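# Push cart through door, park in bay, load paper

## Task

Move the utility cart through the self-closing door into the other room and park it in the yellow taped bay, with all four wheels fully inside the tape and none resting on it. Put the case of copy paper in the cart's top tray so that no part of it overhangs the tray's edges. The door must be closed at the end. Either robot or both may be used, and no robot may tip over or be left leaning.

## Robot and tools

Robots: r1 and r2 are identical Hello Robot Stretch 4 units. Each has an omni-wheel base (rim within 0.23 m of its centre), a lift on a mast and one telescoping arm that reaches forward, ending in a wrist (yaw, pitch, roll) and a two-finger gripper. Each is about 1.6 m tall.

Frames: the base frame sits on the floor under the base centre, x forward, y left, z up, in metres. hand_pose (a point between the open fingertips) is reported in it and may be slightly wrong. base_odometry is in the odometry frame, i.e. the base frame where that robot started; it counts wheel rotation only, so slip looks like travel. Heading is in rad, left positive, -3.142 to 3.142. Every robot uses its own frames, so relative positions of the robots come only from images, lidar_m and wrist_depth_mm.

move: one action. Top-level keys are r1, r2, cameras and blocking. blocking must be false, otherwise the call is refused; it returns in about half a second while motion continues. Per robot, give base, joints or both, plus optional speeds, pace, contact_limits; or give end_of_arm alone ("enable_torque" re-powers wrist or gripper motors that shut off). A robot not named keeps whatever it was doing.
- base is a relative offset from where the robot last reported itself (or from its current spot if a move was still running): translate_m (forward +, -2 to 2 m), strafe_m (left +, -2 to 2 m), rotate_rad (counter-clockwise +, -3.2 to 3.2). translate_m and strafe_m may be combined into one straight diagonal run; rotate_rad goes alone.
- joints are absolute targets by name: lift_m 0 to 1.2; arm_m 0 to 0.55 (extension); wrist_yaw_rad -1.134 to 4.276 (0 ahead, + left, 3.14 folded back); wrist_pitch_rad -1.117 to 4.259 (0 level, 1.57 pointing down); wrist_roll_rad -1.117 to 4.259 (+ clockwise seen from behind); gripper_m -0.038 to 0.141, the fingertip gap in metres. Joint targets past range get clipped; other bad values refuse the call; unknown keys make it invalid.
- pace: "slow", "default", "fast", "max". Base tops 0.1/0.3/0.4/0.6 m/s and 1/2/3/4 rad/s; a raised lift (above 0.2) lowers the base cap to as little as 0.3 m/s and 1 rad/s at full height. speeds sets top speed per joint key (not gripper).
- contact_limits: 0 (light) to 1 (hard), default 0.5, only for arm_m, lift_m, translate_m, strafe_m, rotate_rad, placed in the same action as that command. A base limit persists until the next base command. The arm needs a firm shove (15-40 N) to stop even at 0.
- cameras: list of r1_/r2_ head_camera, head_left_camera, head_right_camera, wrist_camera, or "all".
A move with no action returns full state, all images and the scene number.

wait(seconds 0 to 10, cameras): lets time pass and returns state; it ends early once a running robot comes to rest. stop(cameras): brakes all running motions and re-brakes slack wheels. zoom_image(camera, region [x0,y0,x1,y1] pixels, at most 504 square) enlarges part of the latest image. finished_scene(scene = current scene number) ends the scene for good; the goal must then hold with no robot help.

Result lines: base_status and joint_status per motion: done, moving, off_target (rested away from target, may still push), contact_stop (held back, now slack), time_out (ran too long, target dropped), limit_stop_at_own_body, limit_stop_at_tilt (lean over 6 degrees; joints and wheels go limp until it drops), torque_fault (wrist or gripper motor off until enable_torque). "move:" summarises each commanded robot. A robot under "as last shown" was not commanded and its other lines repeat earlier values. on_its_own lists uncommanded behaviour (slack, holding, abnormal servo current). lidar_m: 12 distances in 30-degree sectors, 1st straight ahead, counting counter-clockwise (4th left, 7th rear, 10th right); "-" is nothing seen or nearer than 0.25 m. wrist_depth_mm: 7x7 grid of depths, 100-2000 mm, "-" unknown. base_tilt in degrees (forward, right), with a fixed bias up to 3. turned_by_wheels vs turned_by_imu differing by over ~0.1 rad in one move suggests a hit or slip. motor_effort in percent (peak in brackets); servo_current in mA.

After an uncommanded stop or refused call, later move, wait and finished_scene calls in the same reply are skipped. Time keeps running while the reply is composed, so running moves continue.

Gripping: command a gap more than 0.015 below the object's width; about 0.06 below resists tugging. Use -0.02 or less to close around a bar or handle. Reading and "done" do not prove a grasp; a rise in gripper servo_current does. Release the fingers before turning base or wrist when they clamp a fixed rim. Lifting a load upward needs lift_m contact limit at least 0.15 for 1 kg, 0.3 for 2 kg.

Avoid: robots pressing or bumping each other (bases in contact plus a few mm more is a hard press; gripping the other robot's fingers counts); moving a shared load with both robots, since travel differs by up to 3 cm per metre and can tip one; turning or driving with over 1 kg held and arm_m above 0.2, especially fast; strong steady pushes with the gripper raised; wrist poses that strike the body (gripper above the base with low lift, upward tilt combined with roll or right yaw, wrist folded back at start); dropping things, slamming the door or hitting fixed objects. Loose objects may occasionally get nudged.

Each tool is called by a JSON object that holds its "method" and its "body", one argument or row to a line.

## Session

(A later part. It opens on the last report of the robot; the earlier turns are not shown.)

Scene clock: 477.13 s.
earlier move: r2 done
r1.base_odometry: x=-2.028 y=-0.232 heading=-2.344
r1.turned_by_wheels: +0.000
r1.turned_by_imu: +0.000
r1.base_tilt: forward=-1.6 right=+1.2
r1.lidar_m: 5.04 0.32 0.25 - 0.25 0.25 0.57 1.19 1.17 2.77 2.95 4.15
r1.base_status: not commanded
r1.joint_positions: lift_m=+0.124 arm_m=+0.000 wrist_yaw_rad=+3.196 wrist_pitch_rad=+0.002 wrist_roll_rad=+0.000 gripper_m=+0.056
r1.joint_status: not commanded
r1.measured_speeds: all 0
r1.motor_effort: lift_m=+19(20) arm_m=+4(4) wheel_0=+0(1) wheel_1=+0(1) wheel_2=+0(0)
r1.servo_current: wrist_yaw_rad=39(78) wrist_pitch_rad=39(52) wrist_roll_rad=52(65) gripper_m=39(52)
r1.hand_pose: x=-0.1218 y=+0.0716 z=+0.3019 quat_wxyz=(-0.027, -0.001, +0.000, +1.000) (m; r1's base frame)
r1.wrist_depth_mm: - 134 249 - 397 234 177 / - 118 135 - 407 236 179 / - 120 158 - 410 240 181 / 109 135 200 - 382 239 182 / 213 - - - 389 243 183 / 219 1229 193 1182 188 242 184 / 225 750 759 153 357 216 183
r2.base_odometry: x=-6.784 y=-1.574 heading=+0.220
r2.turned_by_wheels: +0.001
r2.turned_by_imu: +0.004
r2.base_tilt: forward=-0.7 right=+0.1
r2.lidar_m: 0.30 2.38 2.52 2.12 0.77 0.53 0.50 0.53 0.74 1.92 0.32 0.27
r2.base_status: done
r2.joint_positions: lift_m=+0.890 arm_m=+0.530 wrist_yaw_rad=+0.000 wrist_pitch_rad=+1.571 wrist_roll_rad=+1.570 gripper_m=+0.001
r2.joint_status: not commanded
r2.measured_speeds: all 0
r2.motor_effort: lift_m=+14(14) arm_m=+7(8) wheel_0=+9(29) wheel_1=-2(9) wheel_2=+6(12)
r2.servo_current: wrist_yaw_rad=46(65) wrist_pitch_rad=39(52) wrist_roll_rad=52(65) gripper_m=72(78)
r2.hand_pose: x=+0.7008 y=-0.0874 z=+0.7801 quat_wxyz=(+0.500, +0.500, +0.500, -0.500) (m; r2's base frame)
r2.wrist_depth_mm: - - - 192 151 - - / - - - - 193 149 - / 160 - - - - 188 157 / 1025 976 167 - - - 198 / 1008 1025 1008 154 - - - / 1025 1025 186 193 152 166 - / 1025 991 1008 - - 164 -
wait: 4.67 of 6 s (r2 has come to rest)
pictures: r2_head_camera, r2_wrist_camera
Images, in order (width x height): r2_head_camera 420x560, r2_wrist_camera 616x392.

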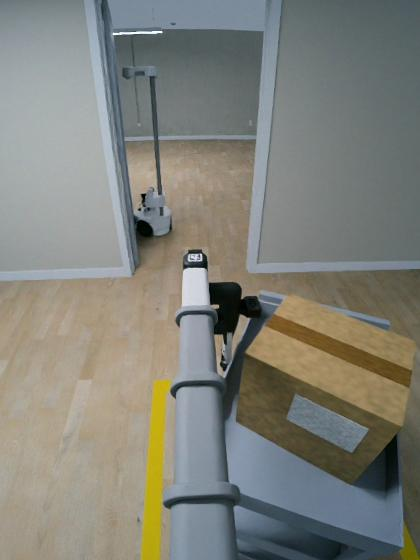

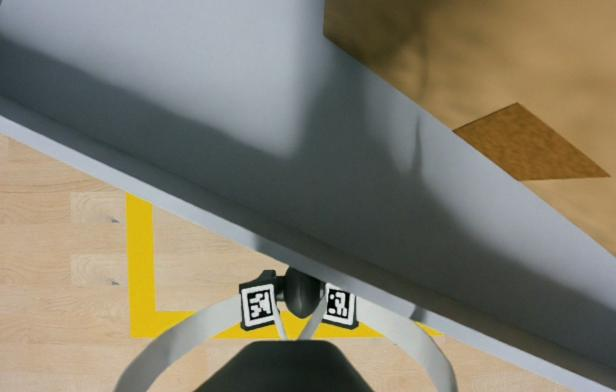

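{"method": "move", "body": {
  "r2": {"base":{"strafe_m":0.04},"pace":"slow"},
  "blocking": false
}}

{"method": "wait", "body": {
  "seconds": 1.5
}}

{"method": "move", "body": {
  "r2": {"joints":{"lift_m":1.03}},
  "blocking": false
}}

{"method": "wait", "body": {
  "seconds": 2
}}

{"method": "move", "body": {
  "r2": {"base":{"translate_m":-0.15},"joints":{"arm_m":0.1}},
  "blocking": false
}}

{"method": "wait", "body": {
  "seconds": 3
}}

{"method": "wait", "body": {
  "seconds": 1,
  "cameras": ["r2_wrist_camera","r2_head_camera","r2_head_left_camera","r2_head_right_camera"]
}}

Scene clock: 494.13 s.
move: r2 moving
r1: as last shown
r1.base_tilt: forward=-1.6 right=+1.3
r1.lidar_m: 5.03 0.33 0.25 - 0.25 0.27 0.57 1.21 1.16 2.76 2.92 4.14
r1.motor_effort: lift_m=+19(19) arm_m=+4(4) wheel_0=+0(1) wheel_1=+0(0) wheel_2=+0(0)
r1.servo_current: wrist_yaw_rad=46(65) wrist_pitch_rad=46(46) wrist_roll_rad=52(72) gripper_m=46(46)
r1.wrist_depth_mm: - 134 248 - 399 233 177 / - 118 134 - 404 237 179 / - 119 159 - 415 239 181 / 109 135 200 - 387 240 182 / 211 - - - 389 242 182 / 218 1229 193 1182 187 242 184 / 226 759 759 153 355 215 183
r2.base_odometry: x=-6.787 y=-1.561 heading=+0.220
r2.turned_by_wheels: +0.000
r2.turned_by_imu: +0.000
r2.base_tilt: forward=-0.7 right=+0.0
r2.lidar_m: 0.29 2.39 2.48 2.11 0.74 0.53 0.48 0.54 0.70 1.95 0.33 0.29
r2.base_status: strafe_m moving
r2.joint_positions: lift_m=+0.890 arm_m=+0.530 wrist_yaw_rad=+0.000 wrist_pitch_rad=+1.571 wrist_roll_rad=+1.570 gripper_m=+0.001
r2.joint_status: not commanded
r2.measured_speeds: translate_m=+0.000 strafe_m=+0.056 rotate_rad=-0.001 lift_m=+0.000 arm_m=+0.000 wrist_yaw_rad=+0.000 wrist_pitch_rad=+0.000 wrist_roll_rad=+0.000
r2.motor_effort: lift_m=+14(14) arm_m=+7(7) wheel_0=-9(9) wheel_1=+8(8) wheel_2=+0(4)
r2.servo_current: wrist_yaw_rad=46(52) wrist_pitch_rad=39(46) wrist_roll_rad=46(59) gripper_m=72(78)
r2.hand_pose: x=+0.7008 y=-0.0874 z=+0.7801 quat_wxyz=(+0.500, +0.500, +0.500, -0.500) (m; r2's base frame)
r2.wrist_depth_mm: - - - - 162 131 - / - - - - 202 158 135 / 1008 153 - - - 198 170 / 1008 1025 179 - - - 205 / 991 1008 1008 207 154 - - / 1025 1008 189 191 154 141 - / 1008 991 991 - - 1008 991
pictures: none

Scene clock: 495.10 s.
earlier move: r2 done
r1.base_odometry: x=-2.028 y=-0.232 heading=-2.344
r1.turned_by_wheels: +0.000
r1.turned_by_imu: +0.000
r1.base_tilt: forward=-1.6 right=+1.3
r1.lidar_m: 5.04 0.32 0.25 - 0.25 0.25 0.54 1.20 1.17 2.78 2.91 4.16
r1.base_status: not commanded
r1.joint_positions: lift_m=+0.124 arm_m=+0.000 wrist_yaw_rad=+3.196 wrist_pitch_rad=+0.002 wrist_roll_rad=+0.000 gripper_m=+0.056
r1.joint_status: not commanded
r1.measured_speeds: all 0
r1.motor_effort: lift_m=+19(20) arm_m=+4(4) wheel_0=+0(1) wheel_1=+0(0) wheel_2=+0(0)
r1.servo_current: wrist_yaw_rad=39(65) wrist_pitch_rad=39(46) wrist_roll_rad=39(72) gripper_m=39(46)
r1.hand_pose: x=-0.1218 y=+0.0716 z=+0.3019 quat_wxyz=(-0.027, -0.001, +0.000, +1.000) (m; r1's base frame)
r1.wrist_depth_mm: - 134 248 - 397 233 177 / - 118 135 - 404 237 180 / - 119 159 - 413 239 181 / 109 135 200 - 382 240 183 / 213 - - - 384 242 183 / 218 1205 194 1182 187 242 183 / 225 741 750 153 355 215 183
r2.base_odometry: x=-6.793 y=-1.536 heading=+0.220
r2.turned_by_wheels: +0.000
r2.turned_by_imu: +0.000
r2.base_tilt: forward=-0.7 right=+0.1
r2.lidar_m: 0.30 2.38 2.47 2.11 0.73 0.52 0.49 0.54 0.74 1.93 0.33 0.29
r2.base_status: done
r2.joint_positions: lift_m=+0.890 arm_m=+0.530 wrist_yaw_rad=+0.000 wrist_pitch_rad=+1.571 wrist_roll_rad=+1.570 gripper_m=+0.001
r2.joint_status: not commanded
r2.measured_speeds: all 0
r2.motor_effort: lift_m=+14(14) arm_m=+6(7) wheel_0=-3(12) wheel_1=+5(8) wheel_2=+0(4)
r2.servo_current: wrist_yaw_rad=52(52) wrist_pitch_rad=33(46) wrist_roll_rad=59(59) gripper_m=72(78)
r2.hand_pose: x=+0.7008 y=-0.0874 z=+0.7801 quat_wxyz=(+0.500, +0.500, +0.500, -0.500) (m; r2's base frame)
r2.wrist_depth_mm: - - - - 200 166 - / 1008 157 - - - 194 171 / 1008 1008 462 - - - - / 1008 1008 991 1008 141 - - / 1025 991 1008 1008 1008 459 - / 1008 1025 187 193 182 991 891 / 1008 991 1008 - - 991 991
wait: 0.97 of 1.5 s (r2 has come to rest)
pictures: none

Scene clock: 495.60 s.
move: r2 moving
r1: as last shown
r1.lidar_m: 5.01 0.32 0.25 - 0.25 0.25 0.57 1.21 1.16 2.78 2.93 4.15
r1.motor_effort: lift_m=+19(19) arm_m=+4(4) wheel_0=+0(1) wheel_1=+0(0) wheel_2=+0(0)
r1.servo_current: wrist_yaw_rad=52(65) wrist_pitch_rad=39(46) wrist_roll_rad=39(52) gripper_m=39(52)
r1.wrist_depth_mm: - 134 249 - 397 233 177 / - 118 134 - 407 236 179 / - 119 158 - 413 239 180 / 109 135 200 - 379 240 183 / 212 - - - 389 241 184 / 218 1229 193 1160 187 243 183 / 225 759 759 154 355 215 185
r2.base_odometry: x=-6.793 y=-1.536 heading=+0.220
r2.turned_by_wheels: +0.000
r2.turned_by_imu: +0.000
r2.base_tilt: forward=-0.6 right=+0.1
r2.lidar_m: 0.31 2.40 2.45 2.15 0.74 0.53 0.49 0.53 0.73 1.92 0.34 0.30
r2.base_status: not commanded
r2.joint_positions: lift_m=+0.928 arm_m=+0.530 wrist_yaw_rad=+0.000 wrist_pitch_rad=+1.571 wrist_roll_rad=+1.570 gripper_m=+0.001
r2.joint_status: lift_m moving
r2.measured_speeds: translate_m=+0.000 strafe_m=+0.000 rotate_rad=+0.000 lift_m=+0.146 arm_m=+0.000 wrist_yaw_rad=+0.000 wrist_pitch_rad=+0.000 wrist_roll_rad=+0.000
r2.motor_effort: lift_m=+21(23) arm_m=+7(7) wheel_0=-3(3) wheel_1=+5(5) wheel_2=+0(0)
r2.servo_current: wrist_yaw_rad=39(52) wrist_pitch_rad=33(46) wrist_roll_rad=46(59) gripper_m=59(72)
r2.hand_pose: x=+0.7008 y=-0.0874 z=+0.8176 quat_wxyz=(+0.500, +0.500, +0.500, -0.500) (m; r2's base frame)
r2.wrist_depth_mm: - - - - 208 163 - / 1042 1042 - - - 198 172 / 1042 1042 492 - - 235 218 / 1025 1042 1025 1042 173 - - / 1025 1025 1042 1025 1025 492 - / 1042 1042 184 193 182 1008 1025 / 1060 1042 1042 - - 1025 1025
pictures: none

Scene clock: 496.73 s.
earlier move: r2 done
r1.base_odometry: x=-2.028 y=-0.232 heading=-2.344
r1.turned_by_wheels: +0.000
r1.turned_by_imu: +0.000
r1.base_tilt: forward=-1.6 right=+1.3
r1.lidar_m: 5.03 0.31 0.25 - 0.25 0.25 0.56 1.19 1.18 2.77 2.94 4.17
r1.base_status: not commanded
r1.joint_positions: lift_m=+0.124 arm_m=+0.000 wrist_yaw_rad=+3.196 wrist_pitch_rad=+0.002 wrist_roll_rad=+0.000 gripper_m=+0.056
r1.joint_status: not commanded
r1.measured_speeds: all 0
r1.motor_effort: lift_m=+19(20) arm_m=+4(4) wheel_0=+0(1) wheel_1=+0(0) wheel_2=+0(0)
r1.servo_current: wrist_yaw_rad=72(72) wrist_pitch_rad=39(46) wrist_roll_rad=39(72) gripper_m=39(52)
r1.hand_pose: x=-0.1218 y=+0.0716 z=+0.3019 quat_wxyz=(-0.027, -0.001, +0.000, +1.000) (m; r1's base frame)
r1.wrist_depth_mm: - 134 248 - 397 234 177 / - 118 135 - 407 237 180 / - 119 158 - 415 239 181 / 109 135 200 - 379 240 182 / 212 - - - 387 242 183 / 218 1205 194 1205 188 243 183 / 226 750 741 153 357 216 183
r2.base_odometry: x=-6.793 y=-1.536 heading=+0.220
r2.turned_by_wheels: +0.000
r2.turned_by_imu: +0.000
r2.base_tilt: forward=-0.7 right=+0.1
r2.lidar_m: 0.32 2.37 2.45 2.13 0.76 0.54 0.49 0.52 0.72 1.96 0.31 0.30
r2.base_status: not commanded
r2.joint_positions: lift_m=+1.030 arm_m=+0.530 wrist_yaw_rad=+0.000 wrist_pitch_rad=+1.571 wrist_roll_rad=+1.570 gripper_m=+0.001
r2.joint_status: all done
r2.measured_speeds: all 0
r2.motor_effort: lift_m=+21(25) arm_m=+7(7) wheel_0=-3(3) wheel_1=+5(5) wheel_2=+0(1)
r2.servo_current: wrist_yaw_rad=46(59) wrist_pitch_rad=39(46) wrist_roll_rad=46(59) gripper_m=65(72)
r2.hand_pose: x=+0.7008 y=-0.0874 z=+0.9195 quat_wxyz=(+0.500, +0.500, +0.500, -0.500) (m; r2's base frame)
r2.wrist_depth_mm: 298 342 - 267 212 163 - / 1138 351 - - 282 204 172 / 1138 1138 1138 - 332 264 217 / 1138 1138 1138 1138 - 315 259 / 1138 1118 1138 1138 1118 1118 - / 1118 1138 186 193 174 1118 1118 / 1138 1138 1160 - - 1118 1138
wait: 1.13 of 2 s (r2 has come to rest)
pictures: none

Scene clock: 497.23 s.
move: r2 moving
r1: as last shown
r1.base_tilt: forward=-1.6 right=+1.2
r1.lidar_m: 5.02 0.33 0.25 - 0.25 0.25 0.58 1.17 1.19 2.77 2.92 4.16
r1.servo_current: wrist_yaw_rad=65(72) wrist_pitch_rad=46(52) wrist_roll_rad=52(52) gripper_m=52(52)
r1.wrist_depth_mm: - 134 248 - 399 235 177 / - 118 135 - 407 237 180 / - 119 158 - 415 239 181 / 109 135 200 - 384 240 182 / 212 - - - 387 241 182 / 219 1229 194 1182 188 242 183 / 226 750 750 153 355 216 183
r2.base_odometry: x=-6.823 y=-1.542 heading=+0.220
r2.turned_by_wheels: +0.000
r2.turned_by_imu: +0.000
r2.base_tilt: forward=-0.6 right=+0.1
r2.lidar_m: 0.36 2.43 2.47 2.02 0.71 0.50 0.47 0.49 0.68 1.81 0.35 0.31
r2.base_status: translate_m moving
r2.joint_positions: lift_m=+1.030 arm_m=+0.479 wrist_yaw_rad=+0.000 wrist_pitch_rad=+1.571 wrist_roll_rad=+1.570 gripper_m=+0.001
r2.joint_status: arm_m moving
r2.measured_speeds: translate_m=-0.123 strafe_m=+0.002 rotate_rad=+0.003 lift_m=+0.000 arm_m=-0.195 wrist_yaw_rad=+0.000 wrist_pitch_rad=+0.000 wrist_roll_rad=+0.000
r2.motor_effort: lift_m=+21(21) arm_m=-8(12) wheel_0=-9(10) wheel_1=-8(9) wheel_2=+11(13)
r2.servo_current: wrist_yaw_rad=52(52) wrist_pitch_rad=39(46) wrist_roll_rad=39(59) gripper_m=65(72)
r2.hand_pose: x=+0.6504 y=-0.0874 z=+0.9195 quat_wxyz=(+0.500, +0.500, +0.500, -0.500) (m; r2's base frame)
r2.wrist_depth_mm: 340 - 245 180 125 105 - / 338 - - 259 166 130 - / 1138 1138 - - 254 158 - / 1138 1160 1138 343 - 212 - / 1160 1160 1138 1138 343 - - / 1138 1138 185 194 174 1138 - / 1138 1160 1138 - - 1118 1138
pictures: none

Scene clock: 499.10 s.
earlier move: r2 done
r1.base_odometry: x=-2.028 y=-0.232 heading=-2.344
r1.turned_by_wheels: +0.000
r1.turned_by_imu: +0.000
r1.base_tilt: forward=-1.6 right=+1.2
r1.lidar_m: 5.04 0.33 0.25 - 0.25 0.27 0.53 1.17 1.19 2.77 2.94 4.17
r1.base_status: not commanded
r1.joint_positions: lift_m=+0.124 arm_m=+0.000 wrist_yaw_rad=+3.196 wrist_pitch_rad=+0.002 wrist_roll_rad=+0.000 gripper_m=+0.056
r1.joint_status: not commanded
r1.measured_speeds: all 0
r1.motor_effort: lift_m=+20(20) arm_m=+4(4) wheel_0=+0(1) wheel_1=+0(1) wheel_2=+0(0)
r1.servo_current: wrist_yaw_rad=46(72) wrist_pitch_rad=46(52) wrist_roll_rad=46(59) gripper_m=46(52)
r1.hand_pose: x=-0.1218 y=+0.0716 z=+0.3019 quat_wxyz=(-0.027, -0.001, +0.000, +1.000) (m; r1's base frame)
r1.wrist_depth_mm: - 134 247 - 397 234 177 / - 118 134 - 404 236 180 / - 120 158 - 410 239 181 / 109 135 199 - 382 239 183 / 211 - - - 387 243 183 / 218 1229 195 1182 188 242 183 / 225 759 750 153 357 216 183
r2.base_odometry: x=-6.939 y=-1.568 heading=+0.220
r2.turned_by_wheels: +0.000
r2.turned_by_imu: +0.000
r2.base_tilt: forward=-0.7 right=+0.1
r2.lidar_m: 0.46 2.51 2.45 1.51 0.52 0.39 0.34 0.37 0.52 1.37 0.48 0.44
r2.base_status: done
r2.joint_positions: lift_m=+1.030 arm_m=+0.100 wrist_yaw_rad=+0.000 wrist_pitch_rad=+1.571 wrist_roll_rad=+1.570 gripper_m=+0.001
r2.joint_status: all done
r2.measured_speeds: all 0
r2.motor_effort: lift_m=+21(21) arm_m=-7(13) wheel_0=-3(10) wheel_1=-3(9) wheel_2=+1(13)
r2.servo_current: wrist_yaw_rad=39(65) wrist_pitch_rad=39(52) wrist_roll_rad=52(59) gripper_m=65(72)
r2.hand_pose: x=+0.2712 y=-0.0874 z=+0.9195 quat_wxyz=(+0.500, +0.500, +0.500, -0.500) (m; r2's base frame)
r2.wrist_depth_mm: 340 - - 1138 1118 1118 - / - - - 1138 1138 1138 - / - - 668 1118 1138 1138 - / - - 976 1138 - 1042 480 / - 603 1138 1138 - 1098 521 / - 1138 183 193 174 1138 - / 1138 1118 1138 - - 1118 -
wait: 1.87 of 3 s (r2 has come to rest)
pictures: none

Scene clock: 500.10 s.
r1.base_odometry: x=-2.028 y=-0.232 heading=-2.344
r1.turned_by_wheels: +0.000
r1.turned_by_imu: +0.000
r1.base_tilt: forward=-1.6 right=+1.3
r1.lidar_m: 5.05 0.32 0.25 - 0.25 0.25 0.53 1.22 1.17 2.77 2.92 4.15
r1.base_status: not commanded
r1.joint_positions: lift_m=+0.124 arm_m=+0.000 wrist_yaw_rad=+3.196 wrist_pitch_rad=+0.002 wrist_roll_rad=+0.000 gripper_m=+0.056
r1.joint_status: not commanded
r1.measured_speeds: all 0
r1.motor_effort: lift_m=+19(20) arm_m=+4(4) wheel_0=+0(1) wheel_1=+0(1) wheel_2=+0(0)
r1.servo_current: wrist_yaw_rad=39(72) wrist_pitch_rad=39(52) wrist_roll_rad=59(59) gripper_m=39(52)
r1.hand_pose: x=-0.1218 y=+0.0716 z=+0.3019 quat_wxyz=(-0.027, -0.001, +0.000, +1.000) (m; r1's base frame)
r1.wrist_depth_mm: - 134 247 - 399 234 177 / - 118 135 - 404 236 180 / - 120 158 - 413 239 181 / 109 135 199 - 382 239 182 / 211 - - - 384 242 183 / 219 1205 194 1182 187 242 183 / 225 759 750 153 355 215 183
r2.base_odometry: x=-6.939 y=-1.568 heading=+0.220
r2.turned_by_wheels: +0.000
r2.turned_by_imu: +0.000
r2.base_tilt: forward=-0.7 right=+0.1
r2.lidar_m: 0.46 2.51 2.46 1.53 0.53 0.37 0.34 0.37 0.50 1.36 0.49 0.42
r2.base_status: done
r2.joint_positions: lift_m=+1.030 arm_m=+0.100 wrist_yaw_rad=+0.000 wrist_pitch_rad=+1.571 wrist_roll_rad=+1.570 gripper_m=+0.001
r2.joint_status: all done
r2.measured_speeds: all 0
r2.motor_effort: lift_m=+21(21) arm_m=-7(13) wheel_0=-4(10) wheel_1=-2(9) wheel_2=+2(13)
r2.servo_current: wrist_yaw_rad=52(65) wrist_pitch_rad=46(52) wrist_roll_rad=39(59) gripper_m=72(72)
r2.hand_pose: x=+0.2712 y=-0.0874 z=+0.9195 quat_wxyz=(+0.500, +0.500, +0.500, -0.500) (m; r2's base frame)
r2.wrist_depth_mm: 343 - - 1138 1118 1138 - / - - - 1118 1138 1118 - / - - 676 1138 1118 1138 - / - - 991 1118 - 1042 488 / - 603 1138 1160 - 1138 512 / - 1138 183 193 174 1118 - / 1160 1138 1138 - - 1118 -
wait: 1.00 s; at rest by 0.27 s
pictures: r2_head_camera, r2_head_left_camera, r2_head_right_camera, r2_wrist_camera
Images, in order (width x height): r2_head_camera 420x560, r2_head_left_camera 420x672, r2_head_right_camera 420x672, r2_wrist_camera 616x392.

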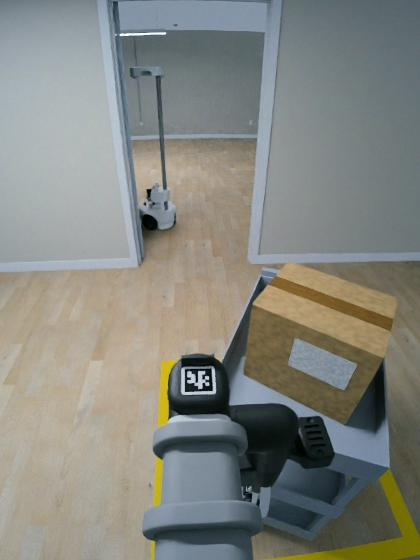

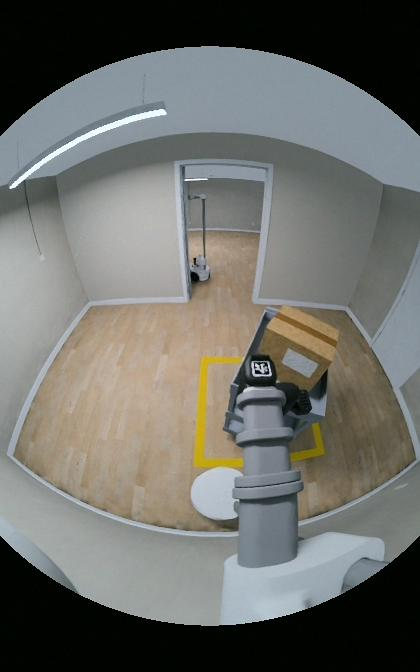

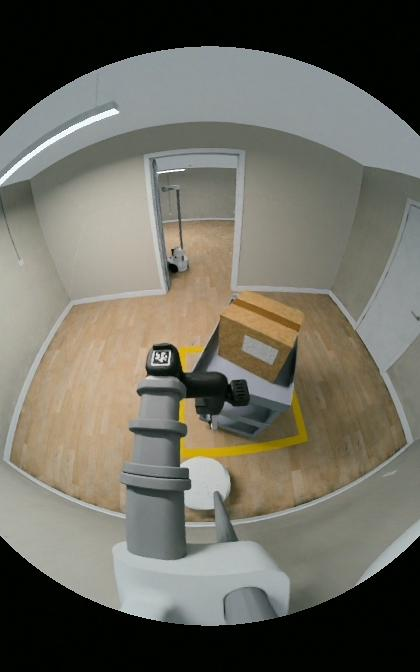

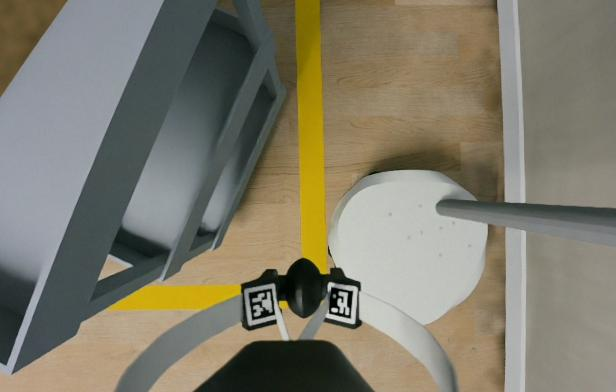

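{"method": "move", "body": {
  "r2": {"base":{"strafe_m":-0.16},"joints":{"lift_m":0.89,"arm_m":0.1}},
  "blocking": false
}}

{"method": "wait", "body": {
  "seconds": 2.5
}}

{"method": "wait", "body": {
  "seconds": 0.5,
  "cameras": ["r2_wrist_camera"]
}}

Scene clock: 512.97 s.
move: r2 moving
r1: as last shown
r1.base_tilt: forward=-1.6 right=+1.2
r1.lidar_m: 5.04 0.31 0.25 - 0.25 0.25 0.56 1.17 1.18 2.76 2.91 4.16
r1.motor_effort: lift_m=+19(20) arm_m=+4(4) wheel_0=+0(0) wheel_1=+0(0) wheel_2=+0(0)
r1.servo_current: wrist_yaw_rad=46(72) wrist_pitch_rad=46(52) wrist_roll_rad=52(65) gripper_m=46(46)
r1.wrist_depth_mm: - 134 248 - 397 233 177 / - 118 135 - 404 236 179 / - 119 158 - 413 238 181 / 109 135 200 - 382 238 183 / 212 - - - 387 242 183 / 219 1205 194 1182 188 242 183 / 225 750 759 153 355 216 183
r2.base_odometry: x=-6.931 y=-1.604 heading=+0.220
r2.turned_by_wheels: +0.000
r2.turned_by_imu: +0.001
r2.base_tilt: forward=-0.7 right=+0.1
r2.lidar_m: 0.46 2.54 2.51 1.53 0.52 0.37 0.35 0.36 0.49 1.35 0.48 0.43
r2.base_status: strafe_m moving
r2.joint_positions: lift_m=+0.992 arm_m=+0.100 wrist_yaw_rad=+0.000 wrist_pitch_rad=+1.571 wrist_roll_rad=+1.570 gripper_m=+0.001
r2.joint_status: lift_m moving; arm_m moving
r2.measured_speeds: translate_m=-0.001 strafe_m=-0.139 rotate_rad=+0.004 lift_m=-0.146 arm_m=+0.000 wrist_yaw_rad=+0.000 wrist_pitch_rad=+0.000 wrist_roll_rad=+0.000
r2.motor_effort: lift_m=+11(18) arm_m=-7(10) wheel_0=+5(11) wheel_1=-11(12) wheel_2=-1(1)
r2.servo_current: wrist_yaw_rad=33(59) wrist_pitch_rad=39(46) wrist_roll_rad=46(59) gripper_m=72(78)
r2.hand_pose: x=+0.2712 y=-0.0874 z=+0.8821 quat_wxyz=(+0.500, +0.500, +0.500, -0.500) (m; r2's base frame)
r2.wrist_depth_mm: 315 - - 1078 1098 1078 - / - - - 1098 1098 1098 - / - - 634 1098 1098 1078 - / - - 960 1098 - 1025 484 / - - 1078 1098 - 1098 517 / - 530 187 193 174 1098 - / - 1098 1118 - - 1098 -
pictures: none

Scene clock: 514.27 s.
earlier move: r2 done
r1.base_odometry: x=-2.028 y=-0.232 heading=-2.344
r1.turned_by_wheels: +0.000
r1.turned_by_imu: +0.000
r1.base_tilt: forward=-1.6 right=+1.2
r1.lidar_m: 5.02 0.32 0.25 - 0.25 0.25 0.55 1.18 1.14 2.76 2.95 4.16
r1.base_status: not commanded
r1.joint_positions: lift_m=+0.124 arm_m=+0.000 wrist_yaw_rad=+3.196 wrist_pitch_rad=+0.002 wrist_roll_rad=+0.000 gripper_m=+0.056
r1.joint_status: not commanded
r1.measured_speeds: all 0
r1.motor_effort: lift_m=+20(20) arm_m=+4(4) wheel_0=+0(1) wheel_1=+0(0) wheel_2=+0(0)
r1.servo_current: wrist_yaw_rad=46(72) wrist_pitch_rad=46(52) wrist_roll_rad=52(65) gripper_m=39(46)
r1.hand_pose: x=-0.1218 y=+0.0716 z=+0.3019 quat_wxyz=(-0.027, -0.001, +0.000, +1.000) (m; r1's base frame)
r1.wrist_depth_mm: - 134 248 - 399 234 177 / - 118 135 - 404 237 179 / - 120 159 - 413 239 181 / 109 135 200 - 379 240 182 / 211 - - - 384 241 183 / 219 1229 193 1182 187 243 183 / 226 750 759 153 357 215 183
r2.base_odometry: x=-6.904 y=-1.724 heading=+0.220
r2.turned_by_wheels: +0.000
r2.turned_by_imu: +0.000
r2.base_tilt: forward=-0.7 right=+0.0
r2.lidar_m: 0.39 0.51 2.63 1.52 0.52 0.37 0.34 0.38 0.51 1.35 2.31 0.37
r2.base_status: done
r2.joint_positions: lift_m=+0.890 arm_m=+0.100 wrist_yaw_rad=+0.000 wrist_pitch_rad=+1.571 wrist_roll_rad=+1.570 gripper_m=+0.001
r2.joint_status: all done
r2.measured_speeds: all 0
r2.motor_effort: lift_m=+14(18) arm_m=-7(11) wheel_0=+3(12) wheel_1=-3(12) wheel_2=+0(1)
r2.servo_current: wrist_yaw_rad=59(65) wrist_pitch_rad=39(46) wrist_roll_rad=46(59) gripper_m=65(78)
r2.hand_pose: x=+0.2712 y=-0.0874 z=+0.7801 quat_wxyz=(+0.500, +0.500, +0.500, -0.500) (m; r2's base frame)
r2.wrist_depth_mm: - 157 991 1008 991 991 904 / - 163 - 991 991 991 904 / 145 174 - 1025 991 991 931 / 156 - 530 1008 - 778 891 / 157 - 866 991 - - 891 / 170 - 186 193 174 991 931 / - 125 - - - 1008 917
wait: 1.30 of 2.5 s (r2 has come to rest)
pictures: none

Scene clock: 514.77 s.
r1.base_odometry: x=-2.028 y=-0.232 heading=-2.344
r1.turned_by_wheels: +0.000
r1.turned_by_imu: +0.000
r1.base_tilt: forward=-1.6 right=+1.3
r1.lidar_m: 5.04 0.32 0.25 - 0.25 0.25 0.56 1.18 1.15 2.76 2.92 4.15
r1.base_status: not commanded
r1.joint_positions: lift_m=+0.124 arm_m=+0.000 wrist_yaw_rad=+3.196 wrist_pitch_rad=+0.002 wrist_roll_rad=+0.000 gripper_m=+0.056
r1.joint_status: not commanded
r1.measured_speeds: all 0
r1.motor_effort: lift_m=+19(20) arm_m=+4(4) wheel_0=+0(1) wheel_1=+0(0) wheel_2=+0(0)
r1.servo_current: wrist_yaw_rad=59(72) wrist_pitch_rad=52(52) wrist_roll_rad=39(65) gripper_m=39(46)
r1.hand_pose: x=-0.1218 y=+0.0716 z=+0.3019 quat_wxyz=(-0.027, -0.001, +0.000, +1.000) (m; r1's base frame)
r1.wrist_depth_mm: - 134 249 - 397 235 177 / - 118 135 - 404 236 179 / - 119 159 - 413 237 181 / 109 135 199 - 384 240 182 / 212 - - - 384 242 183 / 220 1205 193 1160 188 241 183 / 226 759 750 153 357 216 183
r2.base_odometry: x=-6.904 y=-1.724 heading=+0.220
r2.turned_by_wheels: +0.000
r2.turned_by_imu: +0.000
r2.base_tilt: forward=-0.7 right=+0.1
r2.lidar_m: 0.40 0.50 2.64 1.51 0.50 0.39 0.35 0.36 0.50 1.36 2.32 0.37
r2.base_status: done
r2.joint_positions: lift_m=+0.890 arm_m=+0.100 wrist_yaw_rad=+0.000 wrist_pitch_rad=+1.571 wrist_roll_rad=+1.570 gripper_m=+0.001
r2.joint_status: all done
r2.measured_speeds: all 0
r2.motor_effort: lift_m=+14(18) arm_m=-7(11) wheel_0=+3(12) wheel_1=-2(12) wheel_2=+0(1)
r2.servo_current: wrist_yaw_rad=46(65) wrist_pitch_rad=39(46) wrist_roll_rad=46(59) gripper_m=65(78)
r2.hand_pose: x=+0.2712 y=-0.0874 z=+0.7801 quat_wxyz=(+0.500, +0.500, +0.500, -0.500) (m; r2's base frame)
r2.wrist_depth_mm: - 158 991 991 1008 976 917 / - 163 - 991 976 991 904 / 148 175 - 1008 1008 991 917 / 156 - 530 976 - 778 891 / 156 - 878 1025 - - 904 / 170 - 186 193 174 991 917 / - 125 - - - 1025 917
wait: 0.50 s; at rest by 0.27 s
pictures: r2_wrist_camera
Images, in order (width x height): r2_wrist_camera 616x392.

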